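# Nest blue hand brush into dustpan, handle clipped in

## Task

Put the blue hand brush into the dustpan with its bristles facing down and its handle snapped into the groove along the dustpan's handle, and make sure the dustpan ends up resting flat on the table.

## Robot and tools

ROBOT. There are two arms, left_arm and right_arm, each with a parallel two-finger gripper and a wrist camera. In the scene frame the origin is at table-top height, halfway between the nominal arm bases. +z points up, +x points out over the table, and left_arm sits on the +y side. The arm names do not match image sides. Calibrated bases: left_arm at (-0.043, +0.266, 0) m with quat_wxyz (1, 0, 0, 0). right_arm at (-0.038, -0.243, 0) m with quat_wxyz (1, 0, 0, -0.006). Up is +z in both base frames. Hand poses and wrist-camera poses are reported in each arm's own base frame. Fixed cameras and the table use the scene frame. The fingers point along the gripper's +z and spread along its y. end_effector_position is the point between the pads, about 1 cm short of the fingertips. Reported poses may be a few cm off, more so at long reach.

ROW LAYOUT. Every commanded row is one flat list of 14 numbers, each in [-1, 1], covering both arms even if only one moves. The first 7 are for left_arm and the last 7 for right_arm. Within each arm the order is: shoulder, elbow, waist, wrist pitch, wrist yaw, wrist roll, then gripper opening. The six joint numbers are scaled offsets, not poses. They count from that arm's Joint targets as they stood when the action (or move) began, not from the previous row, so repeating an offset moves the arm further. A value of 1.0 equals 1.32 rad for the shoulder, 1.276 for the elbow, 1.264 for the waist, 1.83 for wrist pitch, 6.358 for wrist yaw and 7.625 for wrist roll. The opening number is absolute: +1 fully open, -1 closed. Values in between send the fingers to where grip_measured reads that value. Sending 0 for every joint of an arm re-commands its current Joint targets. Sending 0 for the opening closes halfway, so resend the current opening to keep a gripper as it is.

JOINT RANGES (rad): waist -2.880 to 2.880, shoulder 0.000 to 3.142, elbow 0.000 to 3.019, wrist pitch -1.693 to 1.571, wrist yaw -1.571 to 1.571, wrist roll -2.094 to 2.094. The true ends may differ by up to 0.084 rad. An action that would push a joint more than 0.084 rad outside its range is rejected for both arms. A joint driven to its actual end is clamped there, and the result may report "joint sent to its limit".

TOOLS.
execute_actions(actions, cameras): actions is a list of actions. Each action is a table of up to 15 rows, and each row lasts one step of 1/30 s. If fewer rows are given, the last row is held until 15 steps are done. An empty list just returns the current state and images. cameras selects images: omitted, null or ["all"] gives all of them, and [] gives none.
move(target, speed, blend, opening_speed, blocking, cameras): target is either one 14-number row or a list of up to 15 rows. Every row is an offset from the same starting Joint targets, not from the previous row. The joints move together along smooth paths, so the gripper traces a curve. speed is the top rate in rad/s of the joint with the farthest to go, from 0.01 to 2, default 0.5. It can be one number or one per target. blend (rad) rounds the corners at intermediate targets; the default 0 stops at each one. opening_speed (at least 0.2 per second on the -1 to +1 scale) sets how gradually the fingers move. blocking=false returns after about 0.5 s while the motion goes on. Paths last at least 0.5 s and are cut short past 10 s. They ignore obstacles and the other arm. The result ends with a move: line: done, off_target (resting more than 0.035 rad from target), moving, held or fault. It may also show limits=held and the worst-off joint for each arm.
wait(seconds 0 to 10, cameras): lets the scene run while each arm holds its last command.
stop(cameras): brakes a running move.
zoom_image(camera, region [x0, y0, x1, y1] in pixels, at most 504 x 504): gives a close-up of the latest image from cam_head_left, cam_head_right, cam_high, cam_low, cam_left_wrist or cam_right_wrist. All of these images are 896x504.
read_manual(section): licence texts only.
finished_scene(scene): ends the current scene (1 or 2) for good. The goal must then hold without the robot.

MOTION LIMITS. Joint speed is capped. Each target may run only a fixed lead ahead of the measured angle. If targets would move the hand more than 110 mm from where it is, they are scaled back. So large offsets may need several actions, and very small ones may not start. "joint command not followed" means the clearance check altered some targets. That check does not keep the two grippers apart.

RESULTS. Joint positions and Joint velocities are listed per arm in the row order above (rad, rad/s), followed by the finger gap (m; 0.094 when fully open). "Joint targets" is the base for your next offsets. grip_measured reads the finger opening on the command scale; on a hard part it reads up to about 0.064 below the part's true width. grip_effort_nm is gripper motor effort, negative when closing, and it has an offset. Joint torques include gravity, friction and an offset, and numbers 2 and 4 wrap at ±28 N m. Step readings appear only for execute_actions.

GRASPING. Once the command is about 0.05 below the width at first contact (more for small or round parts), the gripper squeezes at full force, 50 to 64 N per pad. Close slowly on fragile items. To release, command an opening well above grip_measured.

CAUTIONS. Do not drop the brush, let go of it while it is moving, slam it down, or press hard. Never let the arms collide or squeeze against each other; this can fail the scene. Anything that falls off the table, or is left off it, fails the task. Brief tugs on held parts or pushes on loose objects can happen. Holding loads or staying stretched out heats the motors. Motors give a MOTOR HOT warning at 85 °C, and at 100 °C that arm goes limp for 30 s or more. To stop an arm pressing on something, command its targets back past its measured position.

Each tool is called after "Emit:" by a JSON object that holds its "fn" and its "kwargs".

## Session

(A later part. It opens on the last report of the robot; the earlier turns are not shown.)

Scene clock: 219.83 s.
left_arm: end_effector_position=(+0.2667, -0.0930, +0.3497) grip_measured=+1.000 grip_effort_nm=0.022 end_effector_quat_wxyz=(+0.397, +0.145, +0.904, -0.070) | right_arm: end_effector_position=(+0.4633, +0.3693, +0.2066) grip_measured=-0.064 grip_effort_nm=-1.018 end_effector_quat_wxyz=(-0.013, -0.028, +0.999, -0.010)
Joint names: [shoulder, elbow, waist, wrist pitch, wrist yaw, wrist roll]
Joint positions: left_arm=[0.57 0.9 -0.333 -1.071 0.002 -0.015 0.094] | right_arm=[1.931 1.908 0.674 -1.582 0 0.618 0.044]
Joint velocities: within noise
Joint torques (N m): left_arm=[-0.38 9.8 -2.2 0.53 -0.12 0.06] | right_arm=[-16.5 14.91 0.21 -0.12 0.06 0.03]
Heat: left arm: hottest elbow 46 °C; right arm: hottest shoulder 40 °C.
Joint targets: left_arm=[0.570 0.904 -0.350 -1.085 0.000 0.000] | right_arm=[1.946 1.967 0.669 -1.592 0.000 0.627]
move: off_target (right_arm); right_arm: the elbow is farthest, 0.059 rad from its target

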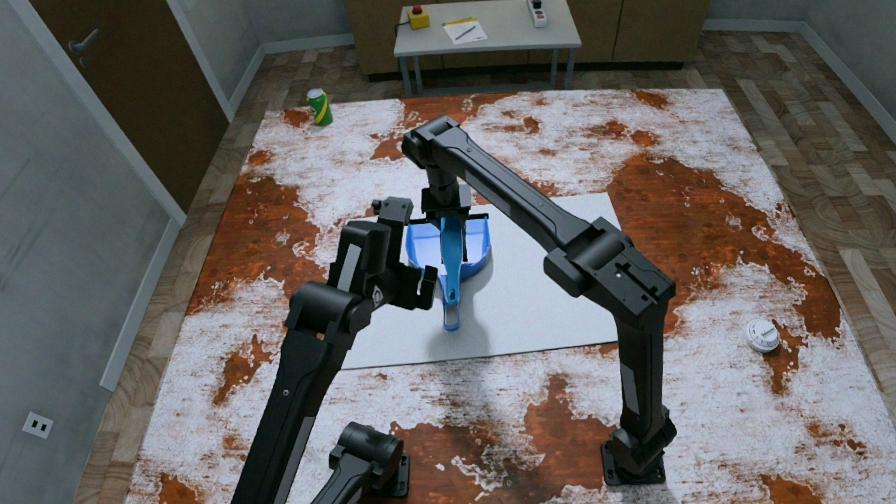

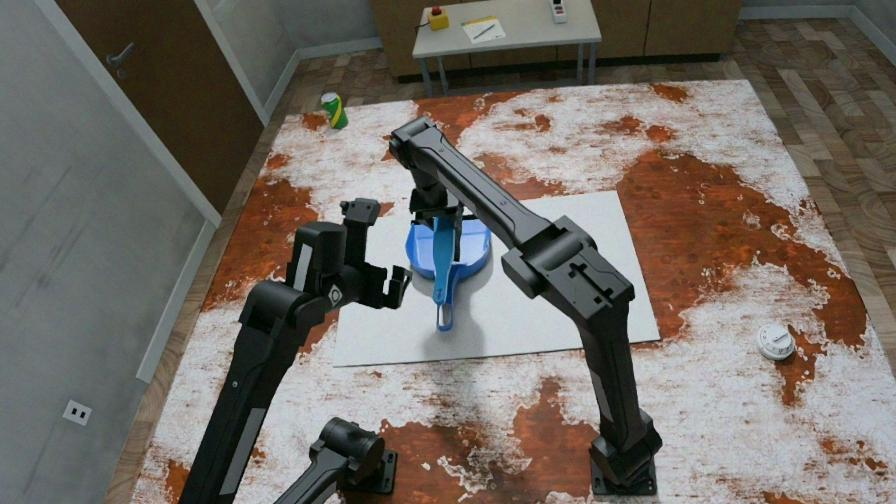

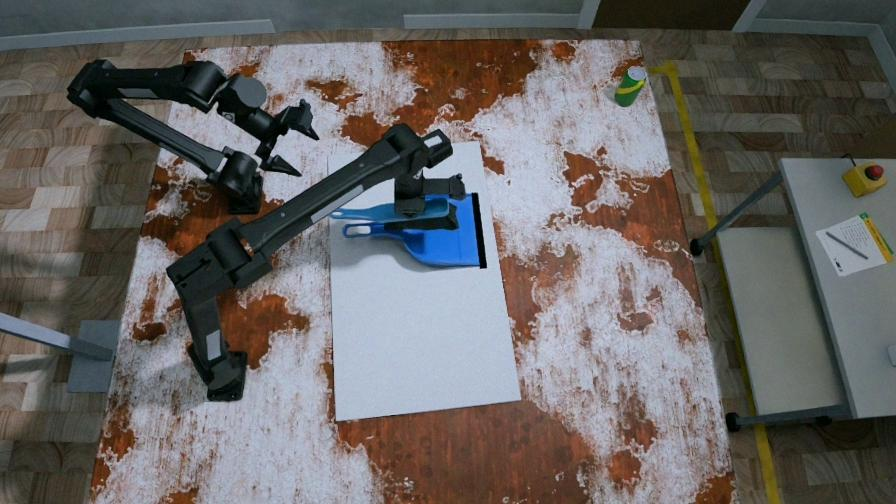

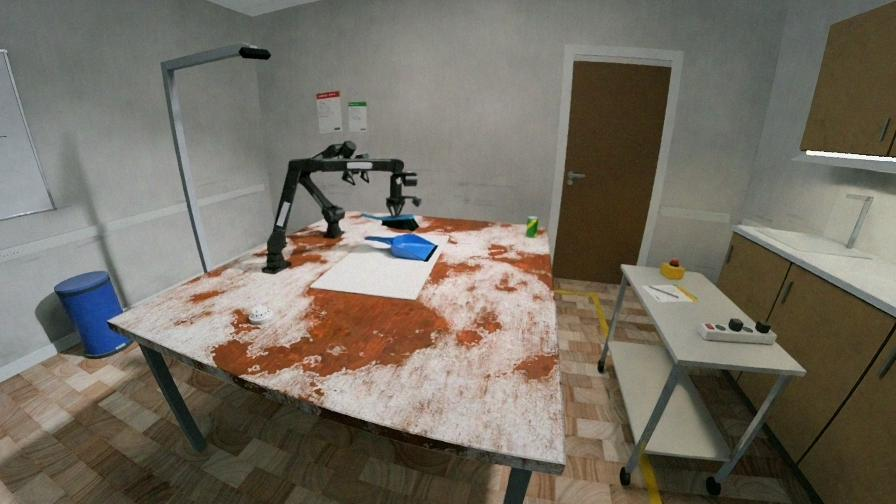

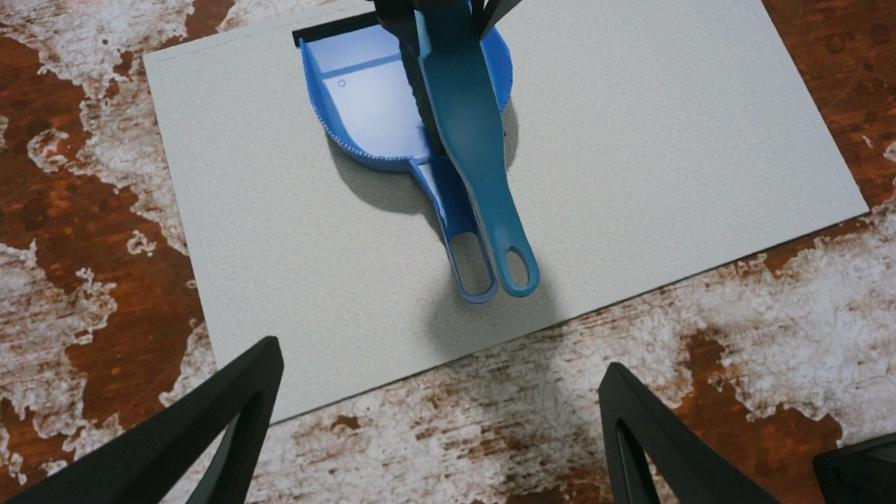

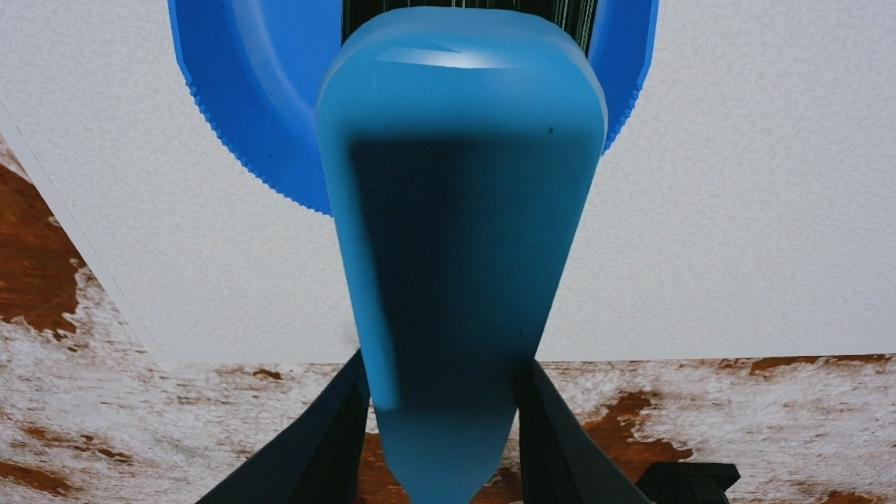

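Emit:
{"fn": "move", "kwargs": {"target": [0,0,0,0,0,0,1,0.1008,0.0415,-0.0309,0.0437,0,-0.002,-0.45], "speed": 0.3, "cameras": ["cam_left_wrist","cam_right_wrist","cam_low","cam_head_left"]}}

Emit:
{"fn": "zoom_image", "kwargs": {"camera": "cam_left_wrist", "region": [380, 0, 580, 320]}}

Emit:
{"fn": "zoom_image", "kwargs": {"camera": "cam_low", "region": [340, 190, 460, 280]}}

Scene clock: 276.13 s.
left_arm: end_effector_position=(+0.2667, -0.0930, +0.3497) grip_measured=+1.000 grip_effort_nm=0.017 end_effector_quat_wxyz=(+0.397, +0.145, +0.904, -0.070) | right_arm: end_effector_position=(+0.5087, +0.3709, +0.1390) grip_measured=-0.064 grip_effort_nm=-1.023 end_effector_quat_wxyz=(-0.026, -0.006, +0.999, -0.019)
Joint names: [shoulder, elbow, waist, wrist pitch, wrist yaw, wrist roll]
Joint positions: left_arm=[0.57 0.9 -0.333 -1.071 0.002 -0.015 0.094] | right_arm=[2.08 1.966 0.631 -1.521 0 0.619 0.044]
Joint velocities: within noise
Joint torques (N m): left_arm=[-0.32 9.76 -2.08 0.54 -0.13 0.05] | right_arm=[-18.78 14.38 0.73 0.62 0.07 -0.11]
Heat: left arm: hottest elbow 45 °C; right arm: hottest elbow 45 °C.
Joint targets: left_arm=[0.570 0.904 -0.350 -1.085 0.000 0.000] | right_arm=[2.079 2.020 0.630 -1.512 0.000 0.612]
move: off_target (right_arm); right_arm: the elbow is farthest, 0.054 rad from its target
Images, in order (width x height): cam_head_left 896x504, cam_low 896x504, cam_left_wrist 896x504, cam_right_wrist 896x504.

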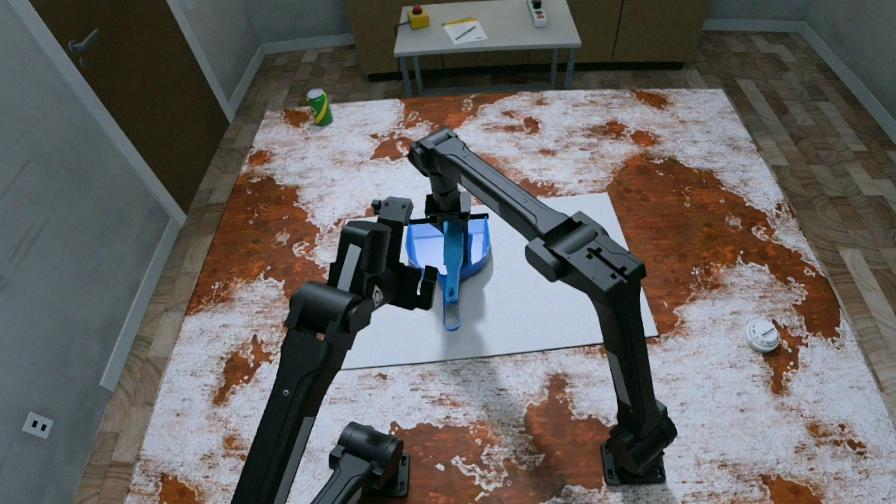

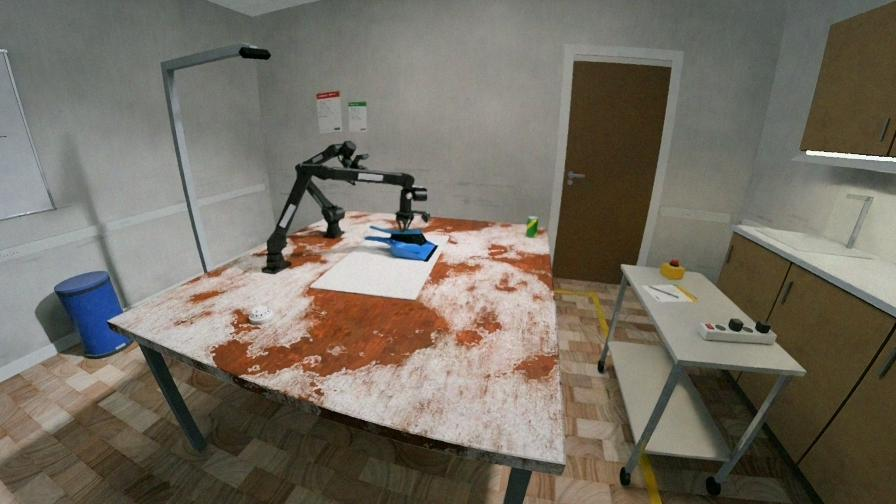

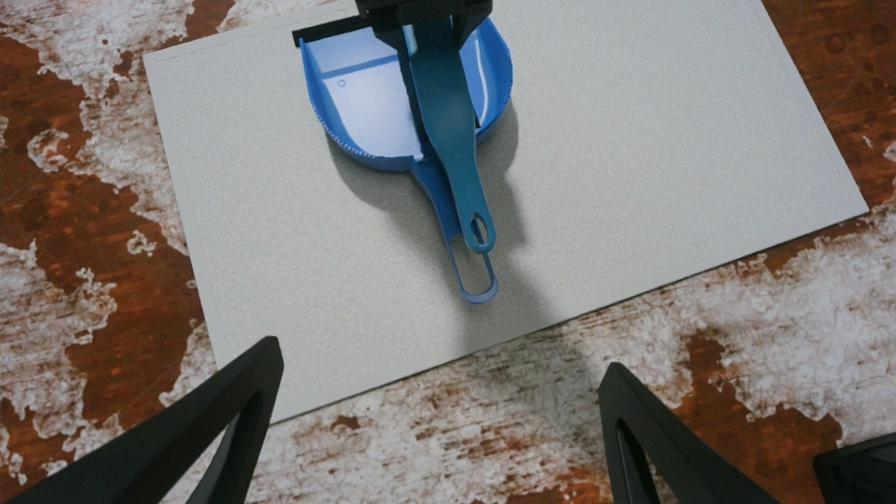

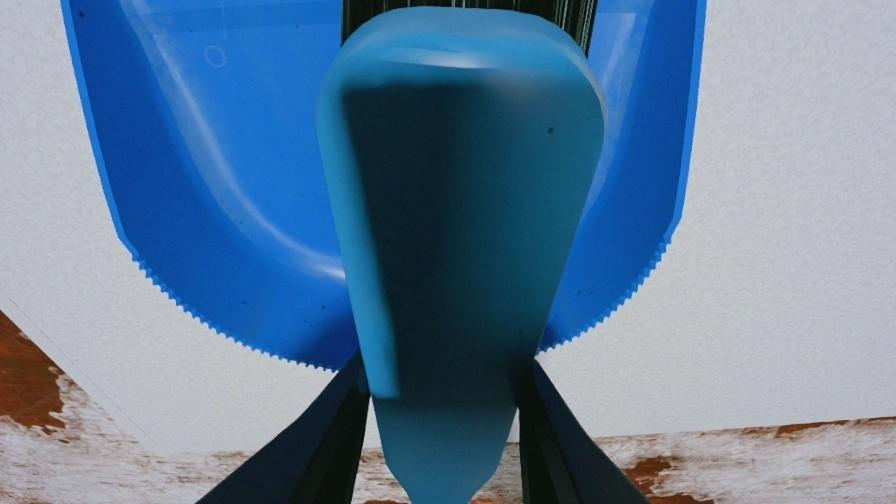

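Scaled by 1.575 from the camera's 896x504 image, which has a finer 1280x720 frame.

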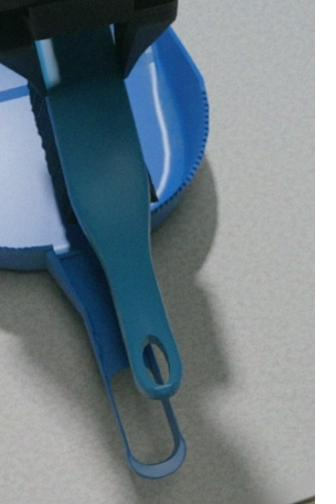

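Scaled by 4.200 from the camera's 896x504 image, which has a finer 1280x720 frame.

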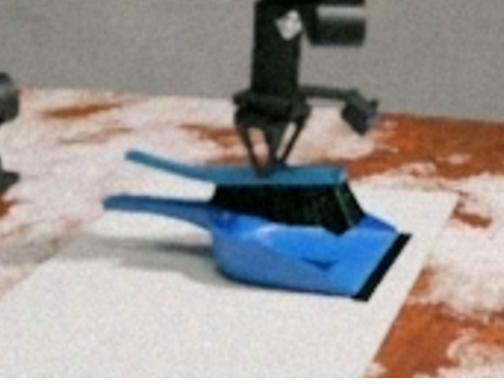

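Emit:
{"fn": "move", "kwargs": {"target": [0,0,0,0,0,0,1,-0.0114,-0.1191,0.0174,0.082,0,-0.0012,-0.45], "speed": 0.2, "cameras": ["cam_left_wrist","cam_right_wrist","cam_low","cam_head_left","cam_head_right"]}}

Emit:
{"fn": "zoom_image", "kwargs": {"camera": "cam_left_wrist", "region": [380, 0, 580, 320]}}

Emit:
{"fn": "zoom_image", "kwargs": {"camera": "cam_low", "region": [340, 190, 460, 280]}}

Emit:
{"fn": "zoom_image", "kwargs": {"camera": "cam_head_right", "region": [390, 190, 510, 340]}}

Scene clock: 309.17 s.
left_arm: end_effector_position=(+0.2667, -0.0930, +0.3497) grip_measured=+1.000 grip_effort_nm=0.022 end_effector_quat_wxyz=(+0.397, +0.145, +0.904, -0.070) | right_arm: end_effector_position=(+0.5096, +0.3832, +0.1051) grip_measured=-0.064 grip_effort_nm=-1.018 end_effector_quat_wxyz=(-0.002, -0.018, +1.000, -0.001)
Joint names: [shoulder, elbow, waist, wrist pitch, wrist yaw, wrist roll]
Joint positions: left_arm=[0.57 0.9 -0.333 -1.071 0.002 -0.015 0.094] | right_arm=[2.077 1.872 0.646 -1.371 0 0.61 0.044]
Joint velocities: within noise
Joint torques (N m): left_arm=[-0.32 9.81 -2.08 0.54 -0.13 0.06] | right_arm=[-20.48 9.43 1.73 0.72 0.06 -0.13]
Heat: left arm: hottest elbow 45 °C; right arm: hottest elbow 53 °C.
Joint targets: left_arm=[0.570 0.904 -0.350 -1.085 0.000 0.000] | right_arm=[2.064 1.867 0.652 -1.362 0.000 0.603]
move: done
Images, in order (width x height): cam_head_left 896x504, cam_head_right 896x504, cam_low 896x504, cam_left_wrist 896x504, cam_right_wrist 896x504.

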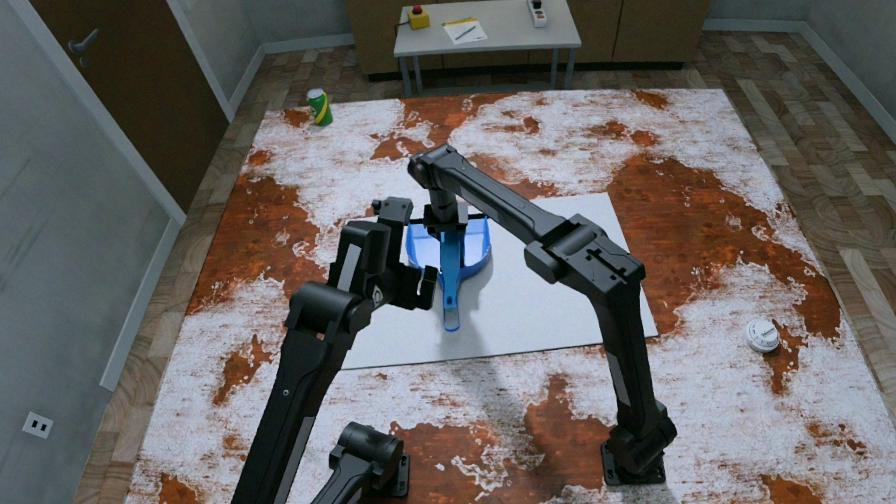

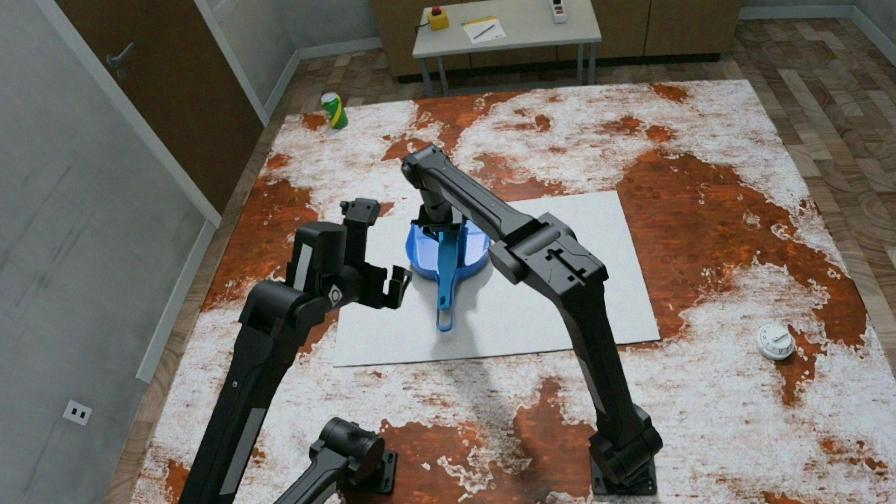

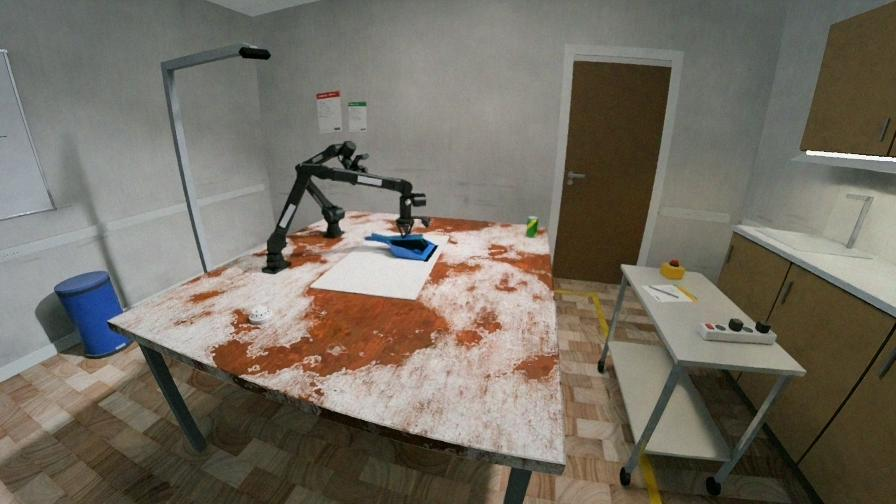

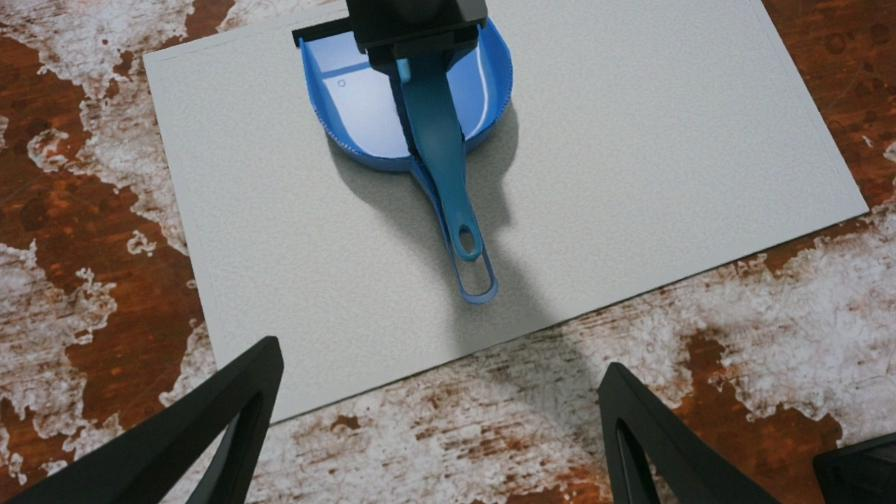

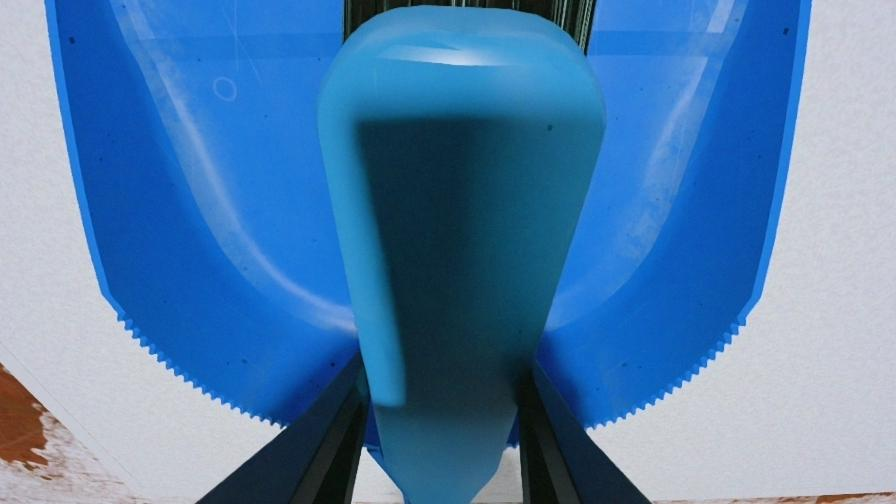

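Scaled by 1.575 from the camera's 896x504 image, which has a finer 1280x720 frame.

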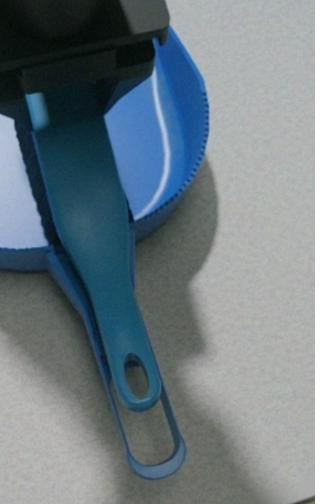

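Scaled by 4.200 from the camera's 896x504 image, which has a finer 1280x720 frame.

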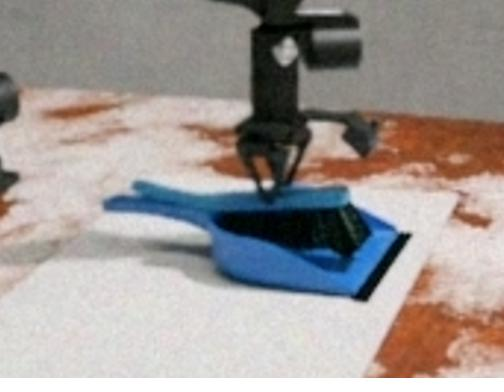

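Scaled by 3.360 from the camera's 896x504 image, which has a finer 1280x720 frame.

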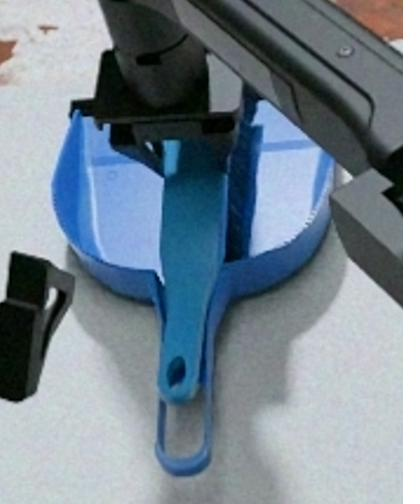

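Emit:
{"fn": "move", "kwargs": {"target": [0,0,0,0,0,0,1,0.0227,-0.0102,0.0059,0.0191,0,-0.0049,-0.45], "speed": 0.1, "cameras": ["cam_left_wrist","cam_right_wrist","cam_low","cam_head_left","cam_head_right"]}}

Emit:
{"fn": "zoom_image", "kwargs": {"camera": "cam_left_wrist", "region": [380, 0, 580, 320]}}

Emit:
{"fn": "zoom_image", "kwargs": {"camera": "cam_low", "region": [340, 190, 460, 280]}}

Emit:
{"fn": "zoom_image", "kwargs": {"camera": "cam_head_right", "region": [390, 190, 510, 340]}}

Emit:
{"fn": "zoom_image", "kwargs": {"camera": "cam_head_left", "region": [390, 190, 510, 340]}}

Scene clock: 329.40 s.
left_arm: end_effector_position=(+0.2667, -0.0930, +0.3497) grip_measured=+1.000 grip_effort_nm=0.022 end_effector_quat_wxyz=(+0.397, +0.145, +0.904, -0.070) | right_arm: end_effector_position=(+0.5089, +0.3880, +0.1003) grip_measured=-0.064 grip_effort_nm=-1.018 end_effector_quat_wxyz=(+0.004, -0.040, +0.999, +0.002)
Joint names: [shoulder, elbow, waist, wrist pitch, wrist yaw, wrist roll]
Joint positions: left_arm=[0.57 0.9 -0.333 -1.071 0.002 -0.015 0.094] | right_arm=[2.077 1.859 0.652 -1.344 0 0.573 0.044]
Joint velocities: within noise
Joint torques (N m): left_arm=[-0.32 9.77 -2.14 0.54 -0.13 0.06] | right_arm=[-17.79 9.51 1.14 1.05 0.06 -0.04]
Heat: left arm: hottest elbow 44 °C; right arm: hottest elbow 49 °C.
Joint targets: left_arm=[0.570 0.904 -0.350 -1.085 0.000 0.000] | right_arm=[2.094 1.854 0.660 -1.327 0.000 0.566]
move: done
Images, in order (width x height): cam_head_left 896x504, cam_head_right 896x504, cam_low 896x504, cam_left_wrist 896x504, cam_right_wrist 896x504.

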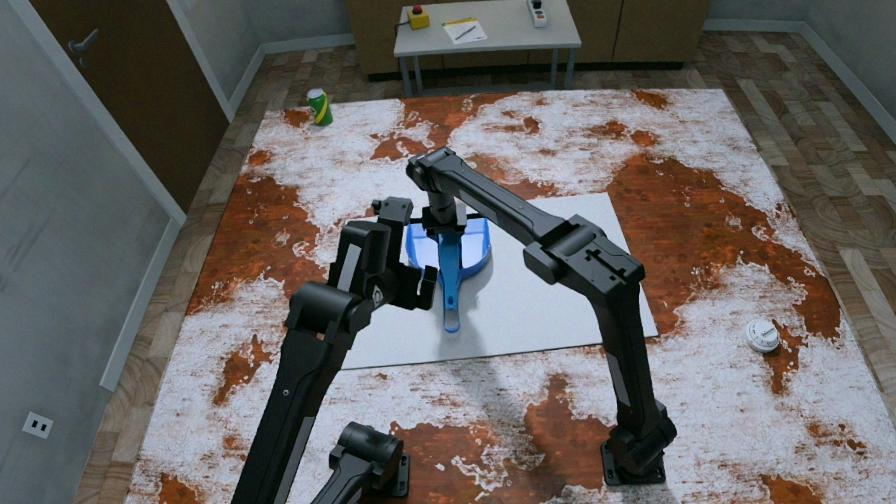

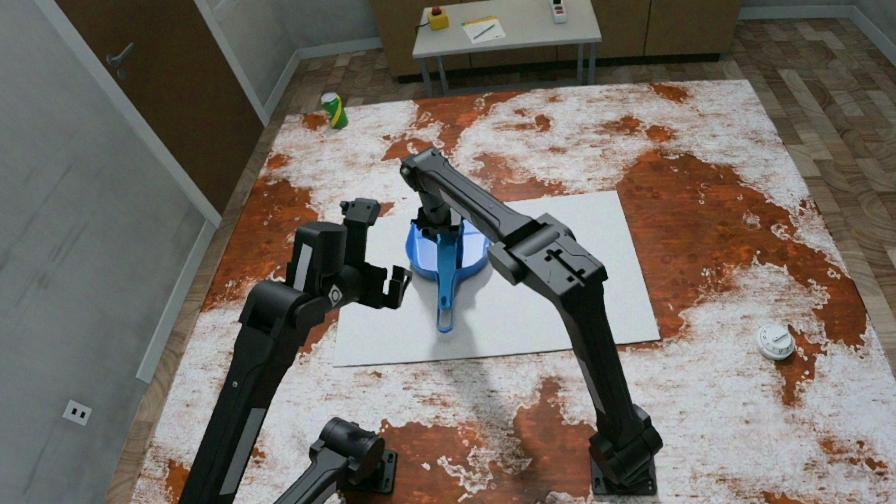

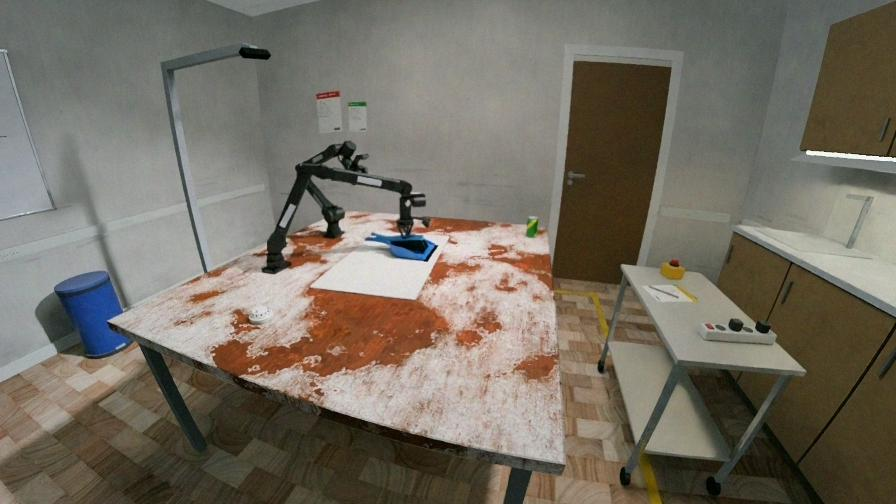

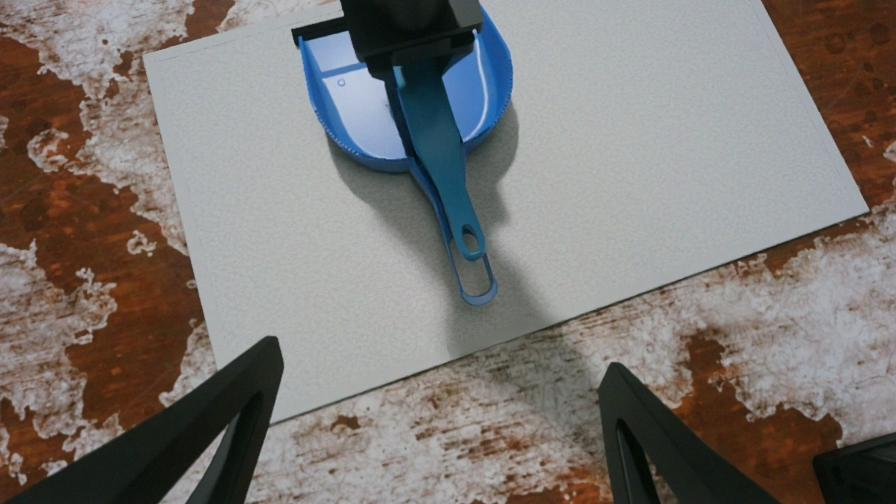

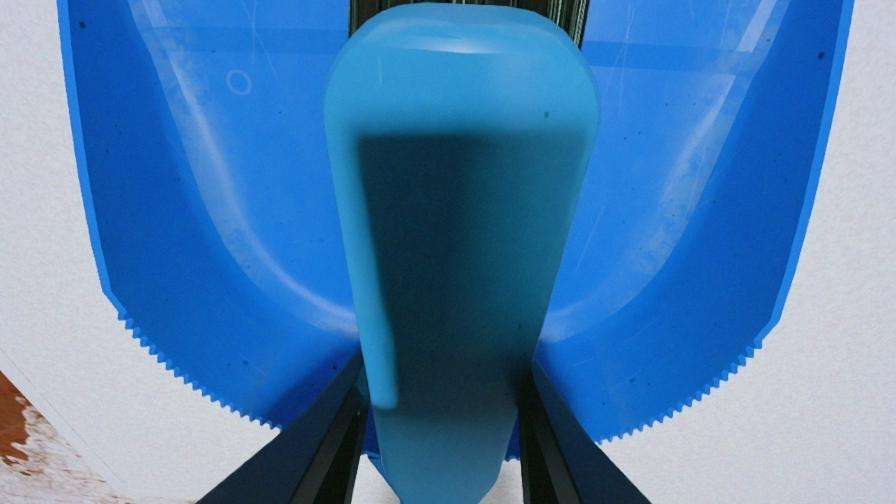

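Scaled by 1.575 from the camera's 896x504 image, which has a finer 1280x720 frame.

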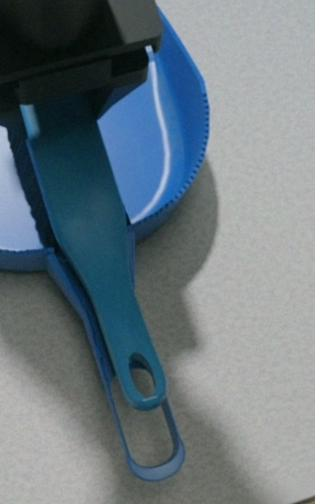

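Scaled by 4.200 from the camera's 896x504 image, which has a finer 1280x720 frame.

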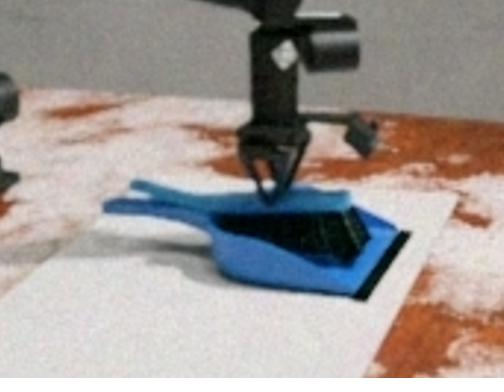

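Scaled by 3.360 from the camera's 896x504 image, which has a finer 1280x720 frame.

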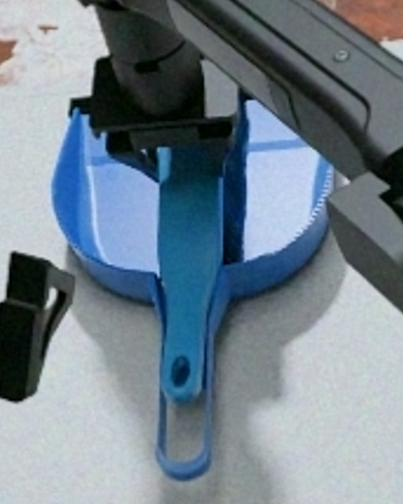

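Scaled by 3.360 from the camera's 896x504 image, which has a finer 1280x720 frame.

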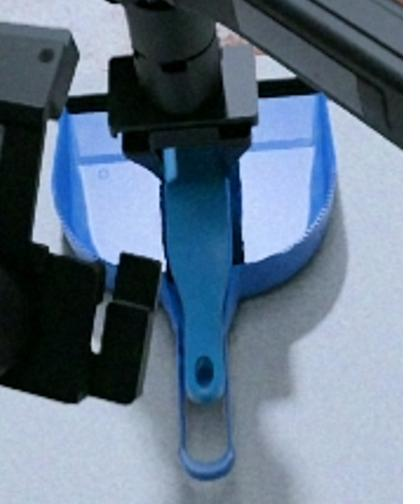

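Emit:
{"fn": "move", "kwargs": {"target": [0,0,0,0,0,0,1,0.0174,-0.0086,0.0024,0.0148,0,0,-0.45], "speed": 0.1, "cameras": ["cam_left_wrist","cam_right_wrist","cam_low","cam_head_left","cam_head_right"]}}

Emit:
{"fn": "zoom_image", "kwargs": {"camera": "cam_left_wrist", "region": [380, 0, 580, 320]}}

Emit:
{"fn": "zoom_image", "kwargs": {"camera": "cam_low", "region": [340, 190, 460, 280]}}

Emit:
{"fn": "zoom_image", "kwargs": {"camera": "cam_head_left", "region": [390, 190, 510, 340]}}

Scene clock: 340.27 s.
left_arm: end_effector_position=(+0.2667, -0.0930, +0.3497) grip_measured=+1.000 grip_effort_nm=0.017 end_effector_quat_wxyz=(+0.397, +0.145, +0.904, -0.070) | right_arm: end_effector_position=(+0.5101, +0.3913, +0.0887) grip_measured=-0.064 grip_effort_nm=-1.023 end_effector_quat_wxyz=(+0.005, -0.042, +0.999, +0.004)
Joint names: [shoulder, elbow, waist, wrist pitch, wrist yaw, wrist roll]
Joint positions: left_arm=[0.57 0.9 -0.333 -1.071 0.002 -0.015 0.094] | right_arm=[2.09 1.849 0.655 -1.317 0 0.571 0.044]
Joint velocities: within noise
Joint torques (N m): left_arm=[-0.21 9.76 -2.2 0.5 -0.12 0.06] | right_arm=[-17.32 9.55 1.14 1.07 0.07 -0.12]
Heat: left arm: hottest elbow 44 °C; right arm: hottest elbow 47 °C.
Joint targets: left_arm=[0.570 0.904 -0.350 -1.085 0.000 0.000] | right_arm=[2.117 1.843 0.663 -1.300 0.001 0.565]
move: done
Images, in order (width x height): cam_head_left 896x504, cam_head_right 896x504, cam_low 896x504, cam_left_wrist 896x504, cam_right_wrist 896x504.

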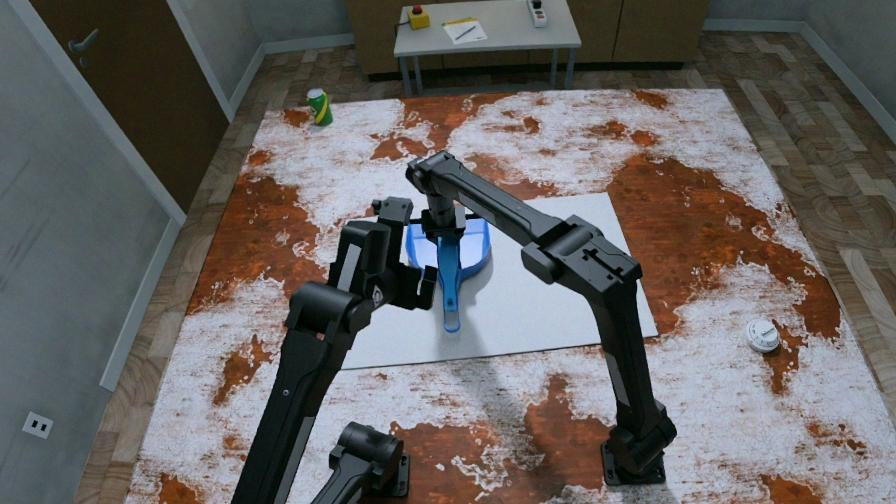

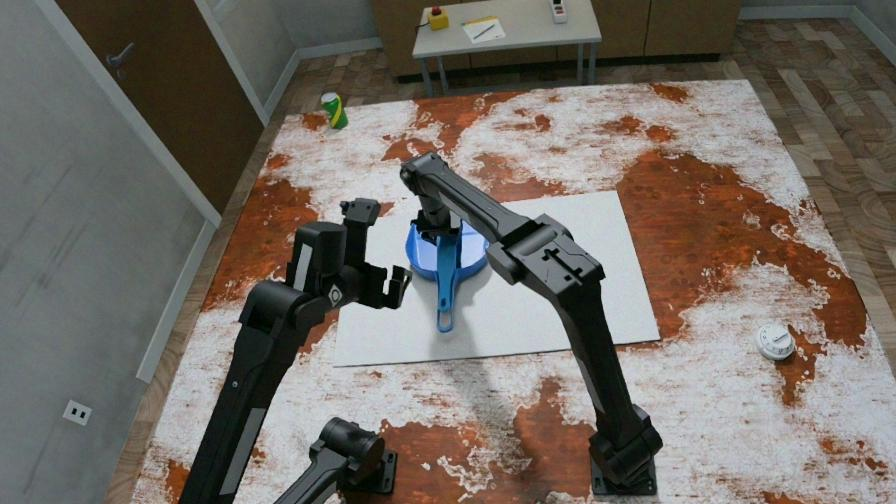

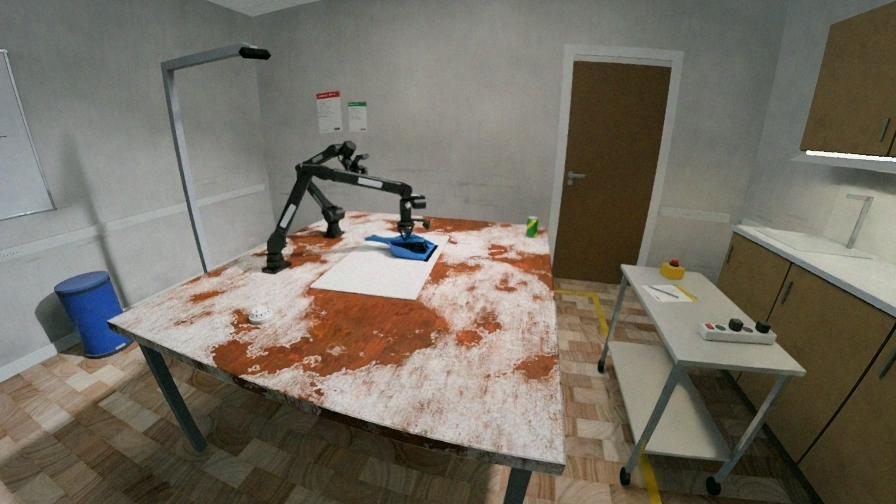

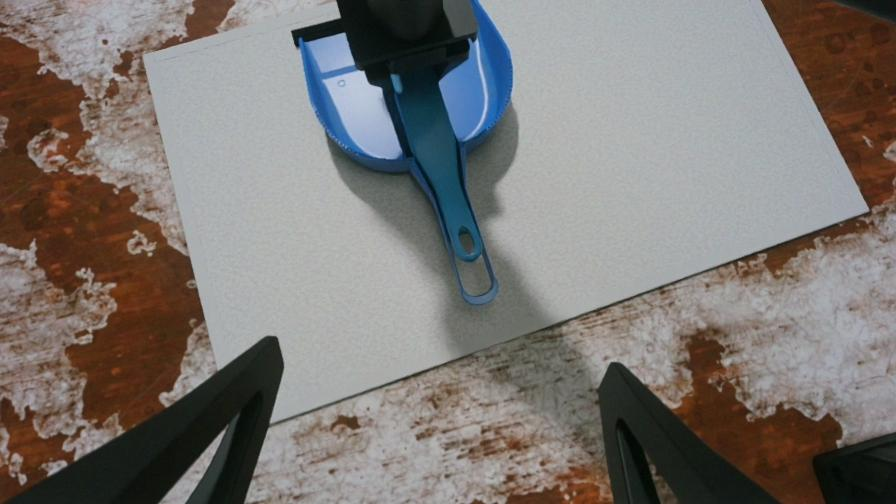

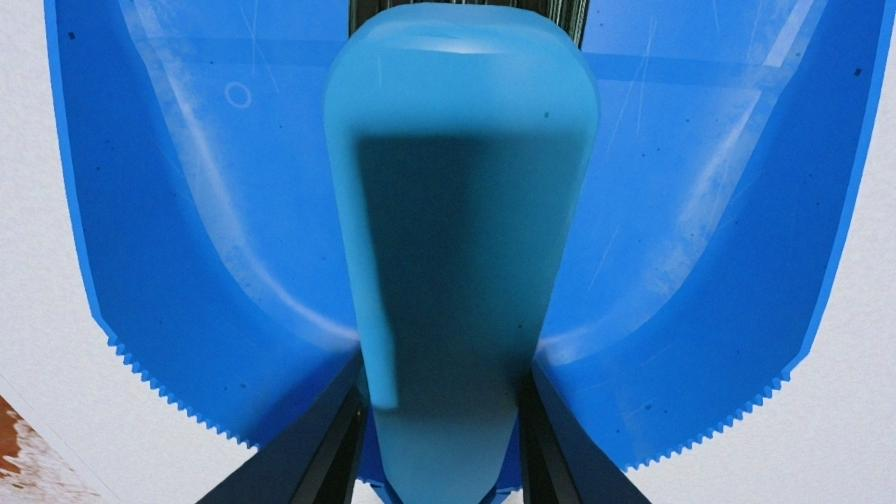

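Scaled by 1.575 from the camera's 896x504 image, which has a finer 1280x720 frame.

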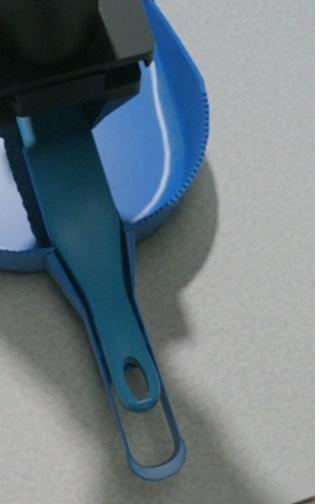

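Scaled by 4.200 from the camera's 896x504 image, which has a finer 1280x720 frame.

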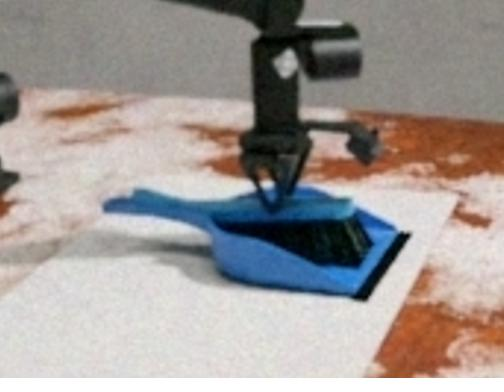

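Scaled by 3.360 from the camera's 896x504 image, which has a finer 1280x720 frame.

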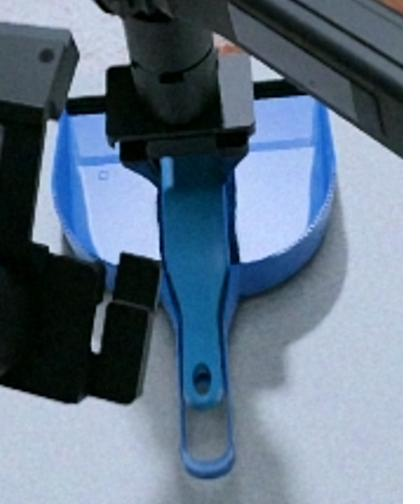

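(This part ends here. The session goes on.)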